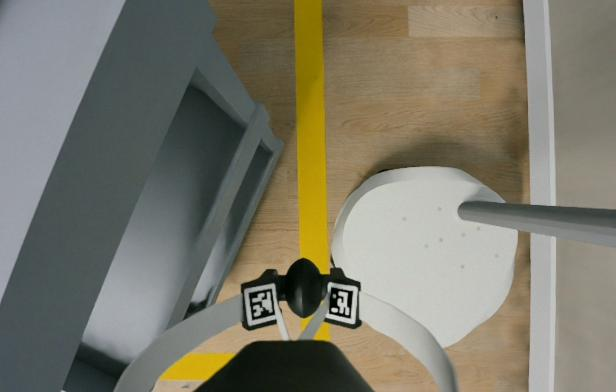

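{"method": "move", "body": {
  "r2": {"base":{"strafe_m":-0.06}},
  "blocking": false
}}

{"method": "wait", "body": {
  "seconds": 2
}}

{"method": "move", "body": {
  "r2": {"joints":{"arm_m":0.28},"pace":"slow"},
  "blocking": false
}}

{"method": "wait", "body": {
  "seconds": 4,
  "cameras": ["r2_wrist_camera","r2_head_camera","r2_head_left_camera","r2_head_right_camera"]
}}

Scene clock: 525.57 s.
move: r2 moving
r1: as last shown
r1.base_tilt: forward=-1.6 right=+1.2
r1.lidar_m: 5.04 0.32 0.25 - 0.25 0.25 0.57 1.18 1.16 2.76 2.94 4.18
r1.servo_current: wrist_yaw_rad=72(72) wrist_pitch_rad=33(52) wrist_roll_rad=46(72) gripper_m=39(46)
r1.wrist_depth_mm: - 134 248 - 397 233 177 / - 118 135 - 404 236 179 / - 119 158 - 410 239 181 / 109 135 200 - 382 239 182 / 211 - - - 387 242 183 / 218 1229 194 1182 188 242 184 / 225 759 759 153 355 216 183
r2.base_odometry: x=-6.896 y=-1.759 heading=+0.220
r2.turned_by_wheels: +0.000
r2.turned_by_imu: +0.000
r2.base_tilt: forward=-0.7 right=+0.1
r2.lidar_m: 0.39 0.51 2.64 1.52 0.52 0.38 0.32 0.38 0.53 1.33 2.26 0.35
r2.base_status: strafe_m moving
r2.joint_positions: lift_m=+0.890 arm_m=+0.100 wrist_yaw_rad=+0.000 wrist_pitch_rad=+1.571 wrist_roll_rad=+1.570 gripper_m=+0.001
r2.joint_status: not commanded
r2.measured_speeds: translate_m=+0.000 strafe_m=-0.128 rotate_rad=-0.002 lift_m=+0.000 arm_m=+0.000 wrist_yaw_rad=+0.000 wrist_pitch_rad=+0.000 wrist_roll_rad=+0.000
r2.motor_effort: lift_m=+14(14) arm_m=-7(8) wheel_0=+8(14) wheel_1=-9(11) wheel_2=-1(1)
r2.servo_current: wrist_yaw_rad=46(59) wrist_pitch_rad=46(46) wrist_roll_rad=65(65) gripper_m=65(72)
r2.hand_pose: x=+0.2712 y=-0.0874 z=+0.7801 quat_wxyz=(+0.500, +0.500, +0.500, -0.500) (m; r2's base frame)
r2.wrist_depth_mm: - 156 1025 991 976 1008 904 / - 153 991 991 976 991 917 / - 156 - 991 976 991 931 / 143 170 530 991 - 778 891 / 159 - 866 1008 - - 891 / 163 - 187 193 175 991 917 / 164 125 - - - 1025 917
pictures: none

Scene clock: 526.27 s.
earlier move: r2 done
r1.base_odometry: x=-2.028 y=-0.232 heading=-2.344
r1.turned_by_wheels: +0.000
r1.turned_by_imu: +0.000
r1.base_tilt: forward=-1.6 right=+1.2
r1.lidar_m: 5.04 0.33 0.25 - 0.25 0.25 0.55 1.20 1.17 2.76 2.90 4.19
r1.base_status: not commanded
r1.joint_positions: lift_m=+0.124 arm_m=+0.000 wrist_yaw_rad=+3.196 wrist_pitch_rad=+0.002 wrist_roll_rad=+0.000 gripper_m=+0.056
r1.joint_status: not commanded
r1.measured_speeds: all 0
r1.motor_effort: lift_m=+19(20) arm_m=+4(4) wheel_0=+0(1) wheel_1=+0(0) wheel_2=+0(0)
r1.servo_current: wrist_yaw_rad=52(72) wrist_pitch_rad=39(52) wrist_roll_rad=46(72) gripper_m=39(46)
r1.hand_pose: x=-0.1218 y=+0.0716 z=+0.3019 quat_wxyz=(-0.027, -0.001, +0.000, +1.000) (m; r1's base frame)
r1.wrist_depth_mm: - 134 248 - 399 233 177 / - 118 134 - 402 237 179 / - 119 158 - 410 239 181 / 109 135 200 - 382 240 183 / 211 - - - 387 240 182 / 219 1205 194 1182 187 243 183 / 225 759 750 153 353 215 183
r2.base_odometry: x=-6.891 y=-1.783 heading=+0.220
r2.turned_by_wheels: +0.000
r2.turned_by_imu: +0.000
r2.base_tilt: forward=-0.6 right=+0.1
r2.lidar_m: 0.35 0.46 2.69 1.54 0.51 0.36 0.34 0.32 0.52 1.37 2.25 0.35
r2.base_status: done
r2.joint_positions: lift_m=+0.890 arm_m=+0.100 wrist_yaw_rad=+0.000 wrist_pitch_rad=+1.571 wrist_roll_rad=+1.570 gripper_m=+0.001
r2.joint_status: not commanded
r2.measured_speeds: all 0
r2.motor_effort: lift_m=+14(14) arm_m=-7(8) wheel_0=+2(14) wheel_1=-2(11) wheel_2=+0(1)
r2.servo_current: wrist_yaw_rad=39(59) wrist_pitch_rad=46(46) wrist_roll_rad=52(65) gripper_m=65(72)
r2.hand_pose: x=+0.2712 y=-0.0874 z=+0.7801 quat_wxyz=(+0.500, +0.500, +0.500, -0.500) (m; r2's base frame)
r2.wrist_depth_mm: 143 991 1008 991 1008 976 917 / - 146 991 991 991 991 904 / - 154 462 976 991 991 917 / - 157 - 991 - 788 891 / - 165 866 991 - - 891 / 144 - 186 193 174 1008 931 / 160 125 - - - 1008 931
wait: 0.70 of 2 s (r2 has come to rest)
pictures: none

Scene clock: 526.77 s.
move: r2 moving
r1: as last shown
r1.base_tilt: forward=-1.6 right=+1.3
r1.lidar_m: 5.03 0.33 0.25 - 0.25 0.26 0.57 1.18 1.16 2.77 2.93 4.15
r1.servo_current: wrist_yaw_rad=33(65) wrist_pitch_rad=46(52) wrist_roll_rad=46(52) gripper_m=39(46)
r1.wrist_depth_mm: - 134 248 - 397 234 177 / - 118 135 - 407 237 180 / - 119 158 - 413 238 181 / 109 135 200 - 382 240 182 / 211 - - - 387 242 183 / 218 1229 194 1160 187 241 183 / 224 750 750 153 357 215 183
r2.base_odometry: x=-6.891 y=-1.783 heading=+0.220
r2.turned_by_wheels: +0.000
r2.turned_by_imu: +0.000
r2.base_tilt: forward=-0.6 right=+0.1
r2.lidar_m: 0.38 0.49 2.68 1.49 0.52 0.37 0.33 0.37 0.49 1.35 2.25 0.35
r2.base_status: not commanded
r2.joint_positions: lift_m=+0.890 arm_m=+0.112 wrist_yaw_rad=+0.000 wrist_pitch_rad=+1.571 wrist_roll_rad=+1.570 gripper_m=+0.001
r2.joint_status: arm_m moving
r2.measured_speeds: translate_m=+0.000 strafe_m=+0.000 rotate_rad=+0.000 lift_m=+0.000 arm_m=+0.049 wrist_yaw_rad=+0.000 wrist_pitch_rad=+0.000 wrist_roll_rad=+0.000
r2.motor_effort: lift_m=+14(14) arm_m=+11(11) wheel_0=+2(3) wheel_1=-3(3) wheel_2=+0(1)
r2.servo_current: wrist_yaw_rad=46(46) wrist_pitch_rad=39(46) wrist_roll_rad=46(65) gripper_m=78(78)
r2.hand_pose: x=+0.2835 y=-0.0874 z=+0.7801 quat_wxyz=(+0.500, +0.500, +0.500, -0.500) (m; r2's base frame)
r2.wrist_depth_mm: 154 157 991 1008 991 1008 917 / - 160 1008 1008 991 1008 931 / - 145 210 1008 1008 991 946 / - 151 - 991 - 741 539 / - 163 854 1008 - - 866 / - 161 185 193 174 991 931 / 150 126 - - - 991 946
pictures: none

Scene clock: 529.37 s.
earlier move: r2 done
r1.base_odometry: x=-2.028 y=-0.232 heading=-2.344
r1.turned_by_wheels: +0.000
r1.turned_by_imu: +0.000
r1.base_tilt: forward=-1.6 right=+1.3
r1.lidar_m: 5.03 0.30 0.25 - 0.25 0.27 0.54 1.17 1.16 2.78 2.93 4.16
r1.base_status: not commanded
r1.joint_positions: lift_m=+0.124 arm_m=+0.000 wrist_yaw_rad=+3.196 wrist_pitch_rad=+0.002 wrist_roll_rad=+0.000 gripper_m=+0.056
r1.joint_status: not commanded
r1.measured_speeds: all 0
r1.motor_effort: lift_m=+20(20) arm_m=+4(4) wheel_0=+0(1) wheel_1=+0(0) wheel_2=+0(0)
r1.servo_current: wrist_yaw_rad=59(65) wrist_pitch_rad=39(52) wrist_roll_rad=46(72) gripper_m=39(46)
r1.hand_pose: x=-0.1218 y=+0.0716 z=+0.3019 quat_wxyz=(-0.027, -0.001, +0.000, +1.000) (m; r1's base frame)
r1.wrist_depth_mm: - 134 247 - 399 234 177 / - 118 135 - 404 236 179 / - 120 159 - 415 239 181 / 109 135 200 - 384 240 182 / 211 - - - 387 242 183 / 218 1205 193 1182 187 242 183 / 227 759 741 153 359 214 184
r2.base_odometry: x=-6.891 y=-1.783 heading=+0.220
r2.turned_by_wheels: +0.000
r2.turned_by_imu: +0.000
r2.base_tilt: forward=-0.7 right=+0.1
r2.lidar_m: 0.48 0.69 2.67 1.52 0.54 0.38 0.34 0.37 0.52 1.36 2.26 0.46
r2.base_status: not commanded
r2.joint_positions: lift_m=+0.890 arm_m=+0.280 wrist_yaw_rad=-0.003 wrist_pitch_rad=+1.574 wrist_roll_rad=+1.570 gripper_m=+0.001
r2.joint_status: all done
r2.measured_speeds: all 0
r2.motor_effort: lift_m=+14(14) arm_m=+8(17) wheel_0=+3(4) wheel_1=-3(3) wheel_2=-2(3)
r2.servo_current: wrist_yaw_rad=52(65) wrist_pitch_rad=46(59) wrist_roll_rad=52(65) gripper_m=72(78)
r2.hand_pose: x=+0.4496 y=-0.0874 z=+0.7801 quat_wxyz=(+0.499, +0.500, +0.500, -0.501) (m; r2's base frame)
r2.wrist_depth_mm: - - 142 991 991 991 1008 / - - 195 144 991 1008 991 / 200 - - 991 976 1008 1008 / - - - 991 1008 - 759 / - - - 991 991 - - / - - 168 193 181 - 1008 / - 116 - - - 1008 991
wait: 2.60 of 4 s (r2 has come to rest)
pictures: r2_head_camera, r2_head_left_camera, r2_head_right_camera, r2_wrist_camera
Images, in order (width x height): r2_head_camera 420x560, r2_head_left_camera 420x672, r2_head_right_camera 420x672, r2_wrist_camera 616x392.

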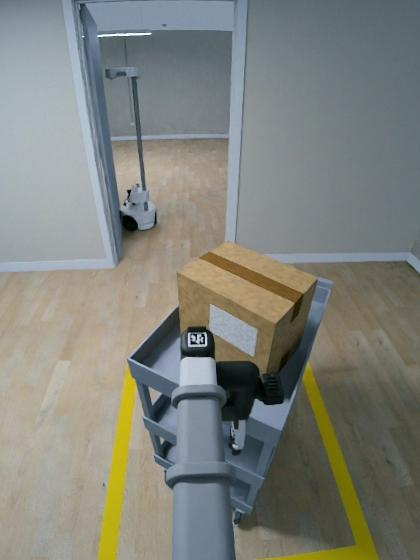

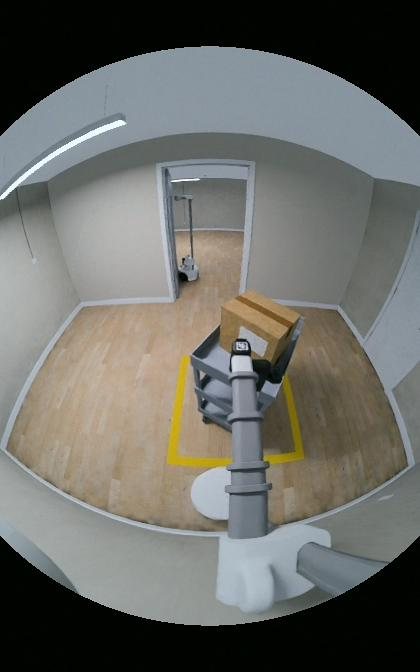

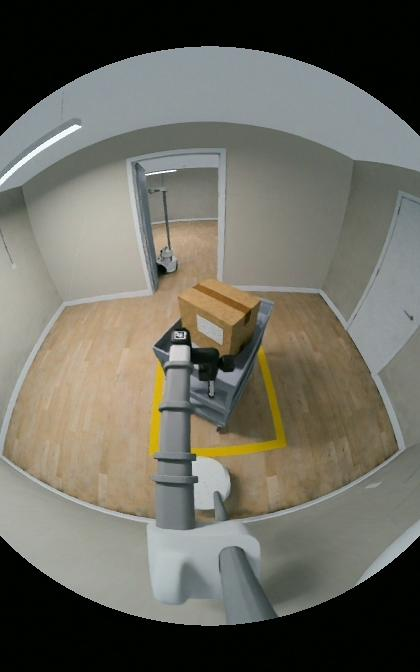

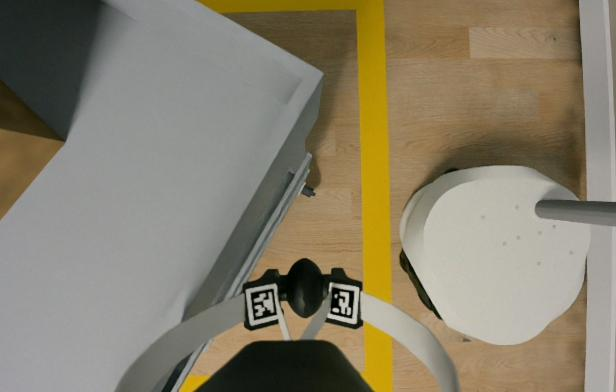

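{"method": "move", "body": {
  "r1": {"base":{"translate_m":1.4}},
  "r2": {"joints":{"arm_m":0.1},"pace":"slow"},
  "blocking": false
}}

{"method": "wait", "body": {
  "seconds": 2.5
}}

{"method": "move", "body": {
  "r2": {"joints":{"lift_m":1.1},"base":{"strafe_m":0.4}},
  "blocking": false
}}

{"method": "wait", "body": {
  "seconds": 4
}}

{"method": "wait", "body": {
  "seconds": 4,
  "cameras": ["r2_head_camera","r2_head_left_camera","r2_head_right_camera","r2_wrist_camera"]
}}

{"method": "zoom_image", "body": {
  "camera": "r2_head_camera",
  "region": [80, 200, 420, 560]
}}

{"method": "zoom_image", "body": {
  "camera": "r2_head_right_camera",
  "region": [120, 240, 420, 520]
}}

Scene clock: 542.87 s.
move: r1 moving; r2 moving
r1.base_odometry: x=-2.050 y=-0.254 heading=-2.344
r1.turned_by_wheels: +0.000
r1.turned_by_imu: +0.000
r1.base_tilt: forward=-1.6 right=+1.3
r1.lidar_m: 5.01 2.66 0.25 - 0.25 0.26 0.56 1.20 1.18 2.76 2.92 4.19
r1.base_status: translate_m moving
r1.joint_positions: lift_m=+0.124 arm_m=+0.000 wrist_yaw_rad=+3.196 wrist_pitch_rad=+0.002 wrist_roll_rad=+0.000 gripper_m=+0.056
r1.joint_status: not commanded
r1.measured_speeds: translate_m=+0.121 strafe_m=+0.001 rotate_rad=+0.001 lift_m=+0.000 arm_m=+0.000 wrist_yaw_rad=+0.000 wrist_pitch_rad=+0.000 wrist_roll_rad=+0.000
r1.motor_effort: lift_m=+19(20) arm_m=+4(4) wheel_0=+5(6) wheel_1=+10(11) wheel_2=-8(8)
r1.servo_current: wrist_yaw_rad=52(59) wrist_pitch_rad=39(52) wrist_roll_rad=46(59) gripper_m=39(46)
r1.hand_pose: x=-0.1218 y=+0.0716 z=+0.3019 quat_wxyz=(-0.027, -0.001, +0.000, +1.000) (m; r1's base frame)
r1.wrist_depth_mm: - 134 245 - 404 236 178 / - 118 134 - 413 237 180 / - 118 153 - 421 241 182 / 110 135 193 - 427 242 183 / 211 - - - 389 243 185 / 217 1229 193 1205 191 244 185 / 226 759 759 153 357 204 184
r2.base_odometry: x=-6.891 y=-1.783 heading=+0.220
r2.turned_by_wheels: +0.000
r2.turned_by_imu: +0.000
r2.base_tilt: forward=-0.7 right=+0.1
r2.lidar_m: 0.47 0.66 2.68 1.46 0.53 0.38 0.33 0.38 0.54 1.38 2.26 0.45
r2.base_status: not commanded
r2.joint_positions: lift_m=+0.890 arm_m=+0.268 wrist_yaw_rad=-0.003 wrist_pitch_rad=+1.573 wrist_roll_rad=+1.570 gripper_m=+0.001
r2.joint_status: arm_m moving
r2.measured_speeds: translate_m=+0.000 strafe_m=+0.000 rotate_rad=+0.000 lift_m=+0.000 arm_m=-0.049 wrist_yaw_rad=+0.000 wrist_pitch_rad=-0.001 wrist_roll_rad=+0.000
r2.motor_effort: lift_m=+14(14) arm_m=-7(10) wheel_0=+3(3) wheel_1=-2(3) wheel_2=-2(3)
r2.servo_current: wrist_yaw_rad=39(59) wrist_pitch_rad=46(46) wrist_roll_rad=46(52) gripper_m=65(72)
r2.hand_pose: x=+0.4374 y=-0.0874 z=+0.7801 quat_wxyz=(+0.499, +0.500, +0.500, -0.501) (m; r2's base frame)
r2.wrist_depth_mm: - 187 143 1008 991 991 991 / - - 175 154 1008 976 991 / 207 - - 991 991 1008 991 / - - - 1008 1008 - 768 / - - 172 991 991 - - / - 143 178 193 174 - 1008 / - 125 - - - 1008 991
pictures: none

Scene clock: 545.37 s.
earlier move: r1 moving; r2 moving
r1.base_odometry: x=-2.532 y=-0.748 heading=-2.344
r1.turned_by_wheels: +0.000
r1.turned_by_imu: +0.000
r1.base_tilt: forward=-1.6 right=+1.3
r1.lidar_m: 4.31 2.60 1.97 1.91 1.97 1.50 0.47 0.50 2.23 2.82 2.97 4.24
r1.base_status: translate_m moving
r1.joint_positions: lift_m=+0.124 arm_m=+0.000 wrist_yaw_rad=+3.196 wrist_pitch_rad=+0.002 wrist_roll_rad=+0.000 gripper_m=+0.056
r1.joint_status: not commanded
r1.measured_speeds: translate_m=+0.301 strafe_m=+0.000 rotate_rad=+0.001 lift_m=+0.000 arm_m=+0.000 wrist_yaw_rad=+0.000 wrist_pitch_rad=+0.000 wrist_roll_rad=+0.000
r1.motor_effort: lift_m=+19(20) arm_m=+4(4) wheel_0=+4(7) wheel_1=+4(12) wheel_2=-7(10)
r1.servo_current: wrist_yaw_rad=46(65) wrist_pitch_rad=52(52) wrist_roll_rad=52(65) gripper_m=39(52)
r1.hand_pose: x=-0.1218 y=+0.0716 z=+0.3019 quat_wxyz=(-0.027, -0.001, +0.000, +1.000) (m; r1's base frame)
r1.wrist_depth_mm: - 134 - - - - - / - 117 134 - - - - / - 121 152 - - - - / 110 135 192 - - - - / 137 1708 - - - - - / 227 1229 192 1078 187 1138 1098 / 224 750 182 153 778 750 750
r2.base_odometry: x=-6.891 y=-1.783 heading=+0.220
r2.turned_by_wheels: +0.000
r2.turned_by_imu: +0.000
r2.base_tilt: forward=-0.6 right=+0.1
r2.lidar_m: 0.47 0.67 2.70 1.52 0.53 0.38 0.34 0.37 0.48 1.34 2.27 0.46
r2.base_status: not commanded
r2.joint_positions: lift_m=+0.890 arm_m=+0.100 wrist_yaw_rad=-0.003 wrist_pitch_rad=+1.573 wrist_roll_rad=+1.570 gripper_m=+0.001
r2.joint_status: arm_m moving
r2.measured_speeds: all 0
r2.motor_effort: lift_m=+14(14) arm_m=-8(13) wheel_0=+3(4) wheel_1=-3(3) wheel_2=-2(3)
r2.servo_current: wrist_yaw_rad=46(59) wrist_pitch_rad=39(46) wrist_roll_rad=52(59) gripper_m=65(78)
r2.hand_pose: x=+0.2701 y=-0.0874 z=+0.7801 quat_wxyz=(+0.499, +0.500, +0.500, -0.501) (m; r2's base frame)
r2.wrist_depth_mm: 991 991 991 1008 991 991 917 / 854 991 991 1008 991 1008 904 / - 484 1008 991 1008 976 904 / - - 1008 991 - 768 521 / - 508 1008 1008 - - 891 / - 798 189 193 174 1008 931 / 504 126 - - - 1008 917
wait: 2.50 s; no rest
pictures: none

Scene clock: 545.87 s.
earlier move: r1 moving; r2 moving
move: r2 moving
r1.base_odometry: x=-2.636 y=-0.855 heading=-2.344
r1.turned_by_wheels: +0.000
r1.turned_by_imu: +0.000
r1.base_tilt: forward=-1.6 right=+1.3
r1.lidar_m: 4.16 2.58 1.98 1.89 2.03 1.65 0.72 0.72 2.47 2.80 2.98 4.27
r1.base_status: translate_m moving
r1.joint_positions: lift_m=+0.124 arm_m=+0.000 wrist_yaw_rad=+3.196 wrist_pitch_rad=+0.002 wrist_roll_rad=+0.000 gripper_m=+0.056
r1.joint_status: not commanded
r1.measured_speeds: translate_m=+0.300 strafe_m=+0.001 rotate_rad=-0.001 lift_m=+0.000 arm_m=+0.000 wrist_yaw_rad=+0.000 wrist_pitch_rad=+0.000 wrist_roll_rad=+0.000
r1.motor_effort: lift_m=+19(20) arm_m=+4(4) wheel_0=+3(6) wheel_1=+5(5) wheel_2=-4(7)
r1.servo_current: wrist_yaw_rad=46(65) wrist_pitch_rad=52(52) wrist_roll_rad=39(65) gripper_m=46(46)
r1.hand_pose: x=-0.1218 y=+0.0716 z=+0.3019 quat_wxyz=(-0.027, -0.001, +0.000, +1.000) (m; r1's base frame)
r1.wrist_depth_mm: - 134 - - - - - / - 117 133 - - - - / - 121 149 - - - - / 110 135 192 - - - - / 138 1808 - - - - - / 228 1229 190 1182 187 1118 1118 / 224 759 768 788 778 768 741
r2.base_odometry: x=-6.899 y=-1.748 heading=+0.220
r2.turned_by_wheels: +0.000
r2.turned_by_imu: +0.000
r2.base_tilt: forward=-0.6 right=+0.1
r2.lidar_m: 0.49 2.55 2.66 1.53 0.53 0.35 0.34 0.36 0.50 1.36 2.27 0.46
r2.base_status: strafe_m moving
r2.joint_positions: lift_m=+0.928 arm_m=+0.100 wrist_yaw_rad=-0.003 wrist_pitch_rad=+1.573 wrist_roll_rad=+1.570 gripper_m=+0.001
r2.joint_status: lift_m moving; arm_m moving
r2.measured_speeds: translate_m=+0.000 strafe_m=+0.140 rotate_rad=+0.002 lift_m=+0.146 arm_m=+0.000 wrist_yaw_rad=+0.000 wrist_pitch_rad=+0.000 wrist_roll_rad=+0.000
r2.motor_effort: lift_m=+23(25) arm_m=-8(11) wheel_0=-10(11) wheel_1=+11(11) wheel_2=+0(2)
r2.servo_current: wrist_yaw_rad=52(59) wrist_pitch_rad=39(46) wrist_roll_rad=52(59) gripper_m=65(78)
r2.hand_pose: x=+0.2701 y=-0.0874 z=+0.8175 quat_wxyz=(+0.499, +0.500, +0.500, -0.501) (m; r2's base frame)
r2.wrist_depth_mm: 1025 1042 1042 1025 1025 1025 - / - 1025 1025 1008 1008 1042 931 / - - 1042 1042 1025 1042 976 / - 530 1025 1025 - 1025 508 / - 549 1042 1025 - - 931 / - 820 187 193 175 1042 960 / 549 126 - - - 1025 -
pictures: none

Scene clock: 548.03 s.
earlier move: r1 moving; r2 done
r1.base_odometry: x=-3.002 y=-1.231 heading=-2.344
r1.turned_by_wheels: +0.000
r1.turned_by_imu: +0.000
r1.base_tilt: forward=-1.6 right=+1.2
r1.lidar_m: 3.64 2.55 1.92 1.86 1.99 2.17 1.92 1.83 2.93 2.85 3.02 3.75
r1.base_status: translate_m moving
r1.joint_positions: lift_m=+0.124 arm_m=+0.000 wrist_yaw_rad=+3.196 wrist_pitch_rad=+0.002 wrist_roll_rad=+0.000 gripper_m=+0.056
r1.joint_status: not commanded
r1.measured_speeds: translate_m=+0.054 strafe_m=+0.000 rotate_rad=+0.000 lift_m=+0.000 arm_m=+0.000 wrist_yaw_rad=+0.000 wrist_pitch_rad=+0.000 wrist_roll_rad=+0.000
r1.motor_effort: lift_m=+19(20) arm_m=+4(4) wheel_0=+2(8) wheel_1=+2(6) wheel_2=+0(7)
r1.servo_current: wrist_yaw_rad=52(65) wrist_pitch_rad=33(52) wrist_roll_rad=39(65) gripper_m=39(46)
r1.hand_pose: x=-0.1218 y=+0.0716 z=+0.3019 quat_wxyz=(-0.027, -0.001, +0.000, +1.000) (m; r1's base frame)
r1.wrist_depth_mm: - 134 - - - - - / - 119 134 - - - - / - 123 156 - - - - / 110 135 197 - - - - / 211 1863 - - - - - / 231 1229 193 1160 187 1118 1078 / 229 759 750 788 778 750 798
r2.base_odometry: x=-6.978 y=-1.393 heading=+0.220
r2.turned_by_wheels: +0.000
r2.turned_by_imu: +0.000
r2.base_tilt: forward=-0.7 right=+0.1
r2.lidar_m: 2.48 2.54 2.30 1.55 0.52 0.38 0.34 0.37 0.52 1.37 0.68 0.65
r2.base_status: done
r2.joint_positions: lift_m=+1.100 arm_m=+0.100 wrist_yaw_rad=-0.003 wrist_pitch_rad=+1.573 wrist_roll_rad=+1.570 gripper_m=+0.001
r2.joint_status: all done
r2.measured_speeds: all 0
r2.motor_effort: lift_m=+21(25) arm_m=-7(12) wheel_0=-3(15) wheel_1=+3(12) wheel_2=+0(2)
r2.servo_current: wrist_yaw_rad=59(65) wrist_pitch_rad=39(46) wrist_roll_rad=39(59) gripper_m=65(78)
r2.hand_pose: x=+0.2701 y=-0.0874 z=+0.9895 quat_wxyz=(+0.499, +0.500, +0.500, -0.501) (m; r2's base frame)
r2.wrist_depth_mm: - - 1042 1205 1182 1205 - / - 699 1182 1205 1229 1205 - / 741 707 1205 1205 1205 1182 - / 1205 1205 1229 1205 - 1060 - / 1205 1205 1229 1205 - 1182 - / 1229 1205 189 193 174 1205 - / 1205 1205 1205 - - 1138 -
wait: 2.17 of 4 s (r2 has come to rest)
pictures: none

Scene clock: 548.53 s.
earlier move: r1 done
r1.base_odometry: x=-3.006 y=-1.234 heading=-2.344
r1.turned_by_wheels: +0.000
r1.turned_by_imu: +0.000
r1.base_tilt: forward=-1.6 right=+1.3
r1.lidar_m: 3.64 2.54 1.93 1.88 2.00 2.18 2.02 2.00 2.95 2.86 3.02 3.73
r1.base_status: done
r1.joint_positions: lift_m=+0.124 arm_m=+0.000 wrist_yaw_rad=+3.196 wrist_pitch_rad=+0.002 wrist_roll_rad=+0.000 gripper_m=+0.056
r1.joint_status: not commanded
r1.measured_speeds: all 0
r1.motor_effort: lift_m=+19(20) arm_m=+4(4) wheel_0=+2(8) wheel_1=+2(6) wheel_2=+0(7)
r1.servo_current: wrist_yaw_rad=46(72) wrist_pitch_rad=39(52) wrist_roll_rad=33(65) gripper_m=39(46)
r1.hand_pose: x=-0.1218 y=+0.0716 z=+0.3019 quat_wxyz=(-0.027, -0.001, +0.000, +1.000) (m; r1's base frame)
r1.wrist_depth_mm: - 134 - - - - - / - 120 135 - - - - / - 123 156 - - - - / 110 135 198 - - - - / 212 - - - - - - / 229 1205 193 1205 187 1118 1098 / 229 759 750 798 778 750 778
r2.base_odometry: x=-6.978 y=-1.393 heading=+0.220
r2.turned_by_wheels: +0.000
r2.turned_by_imu: +0.000
r2.base_tilt: forward=-0.7 right=+0.0
r2.lidar_m: 2.45 2.52 2.25 1.53 0.55 0.36 0.34 0.37 0.52 1.37 0.68 0.65
r2.base_status: done
r2.joint_positions: lift_m=+1.100 arm_m=+0.100 wrist_yaw_rad=-0.003 wrist_pitch_rad=+1.573 wrist_roll_rad=+1.570 gripper_m=+0.001
r2.joint_status: all done
r2.measured_speeds: all 0
r2.motor_effort: lift_m=+21(25) arm_m=-7(12) wheel_0=-3(15) wheel_1=+2(12) wheel_2=+0(2)
r2.servo_current: wrist_yaw_rad=52(65) wrist_pitch_rad=39(46) wrist_roll_rad=46(59) gripper_m=65(78)
r2.hand_pose: x=+0.2701 y=-0.0874 z=+0.9895 quat_wxyz=(+0.499, +0.500, +0.500, -0.501) (m; r2's base frame)
r2.wrist_depth_mm: - - 1042 1205 1229 1229 - / - 707 1182 1205 1229 1205 - / 750 707 1205 1205 1182 1205 - / 1205 1205 1205 1205 - 1078 - / 1205 1205 1205 1205 - 1182 - / 1182 1205 188 193 174 1205 - / 1182 1205 1229 - - 1205 -
wait: 0.50 of 4 s (r1 has come to rest)
pictures: r2_head_camera, r2_head_left_camera, r2_head_right_camera, r2_wrist_camera
Images, in order (width x height): r2_head_camera 420x560, r2_head_left_camera 420x672, r2_head_right_camera 420x672, r2_wrist_camera 616x392.

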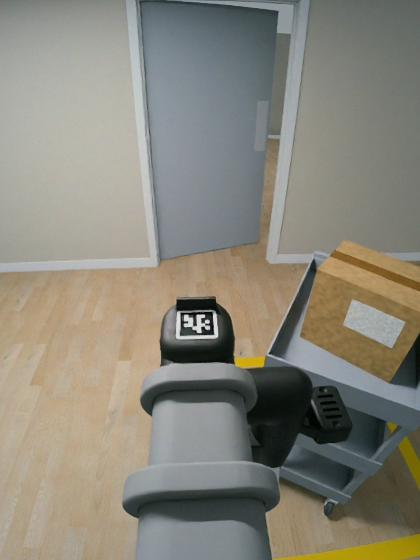

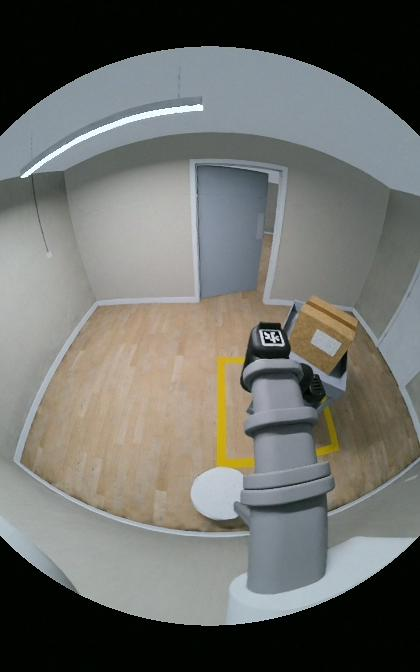

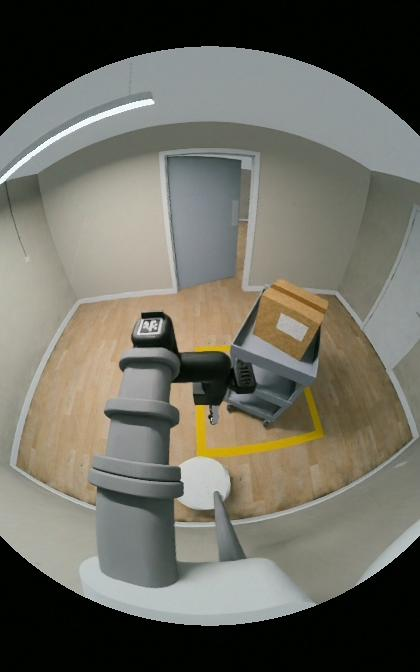

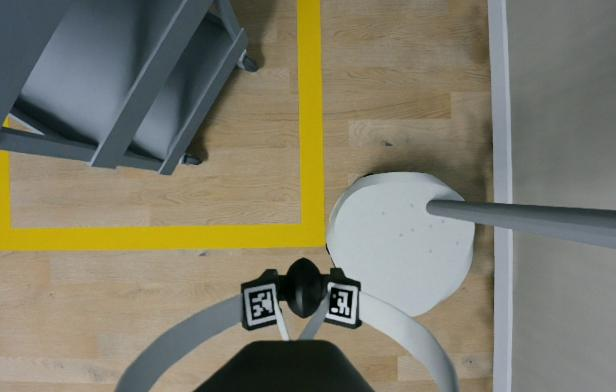

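Scaled by 1.400 from the camera's 420x560 image, which has a finer 1200x1600 frame.

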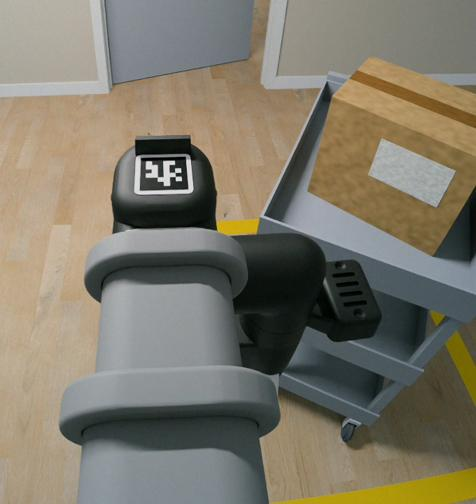

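Scaled by 1.680 from the camera's 420x672 image, which has a finer 600x960 frame.

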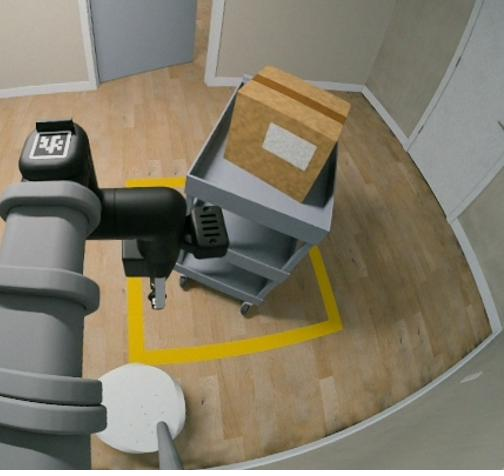

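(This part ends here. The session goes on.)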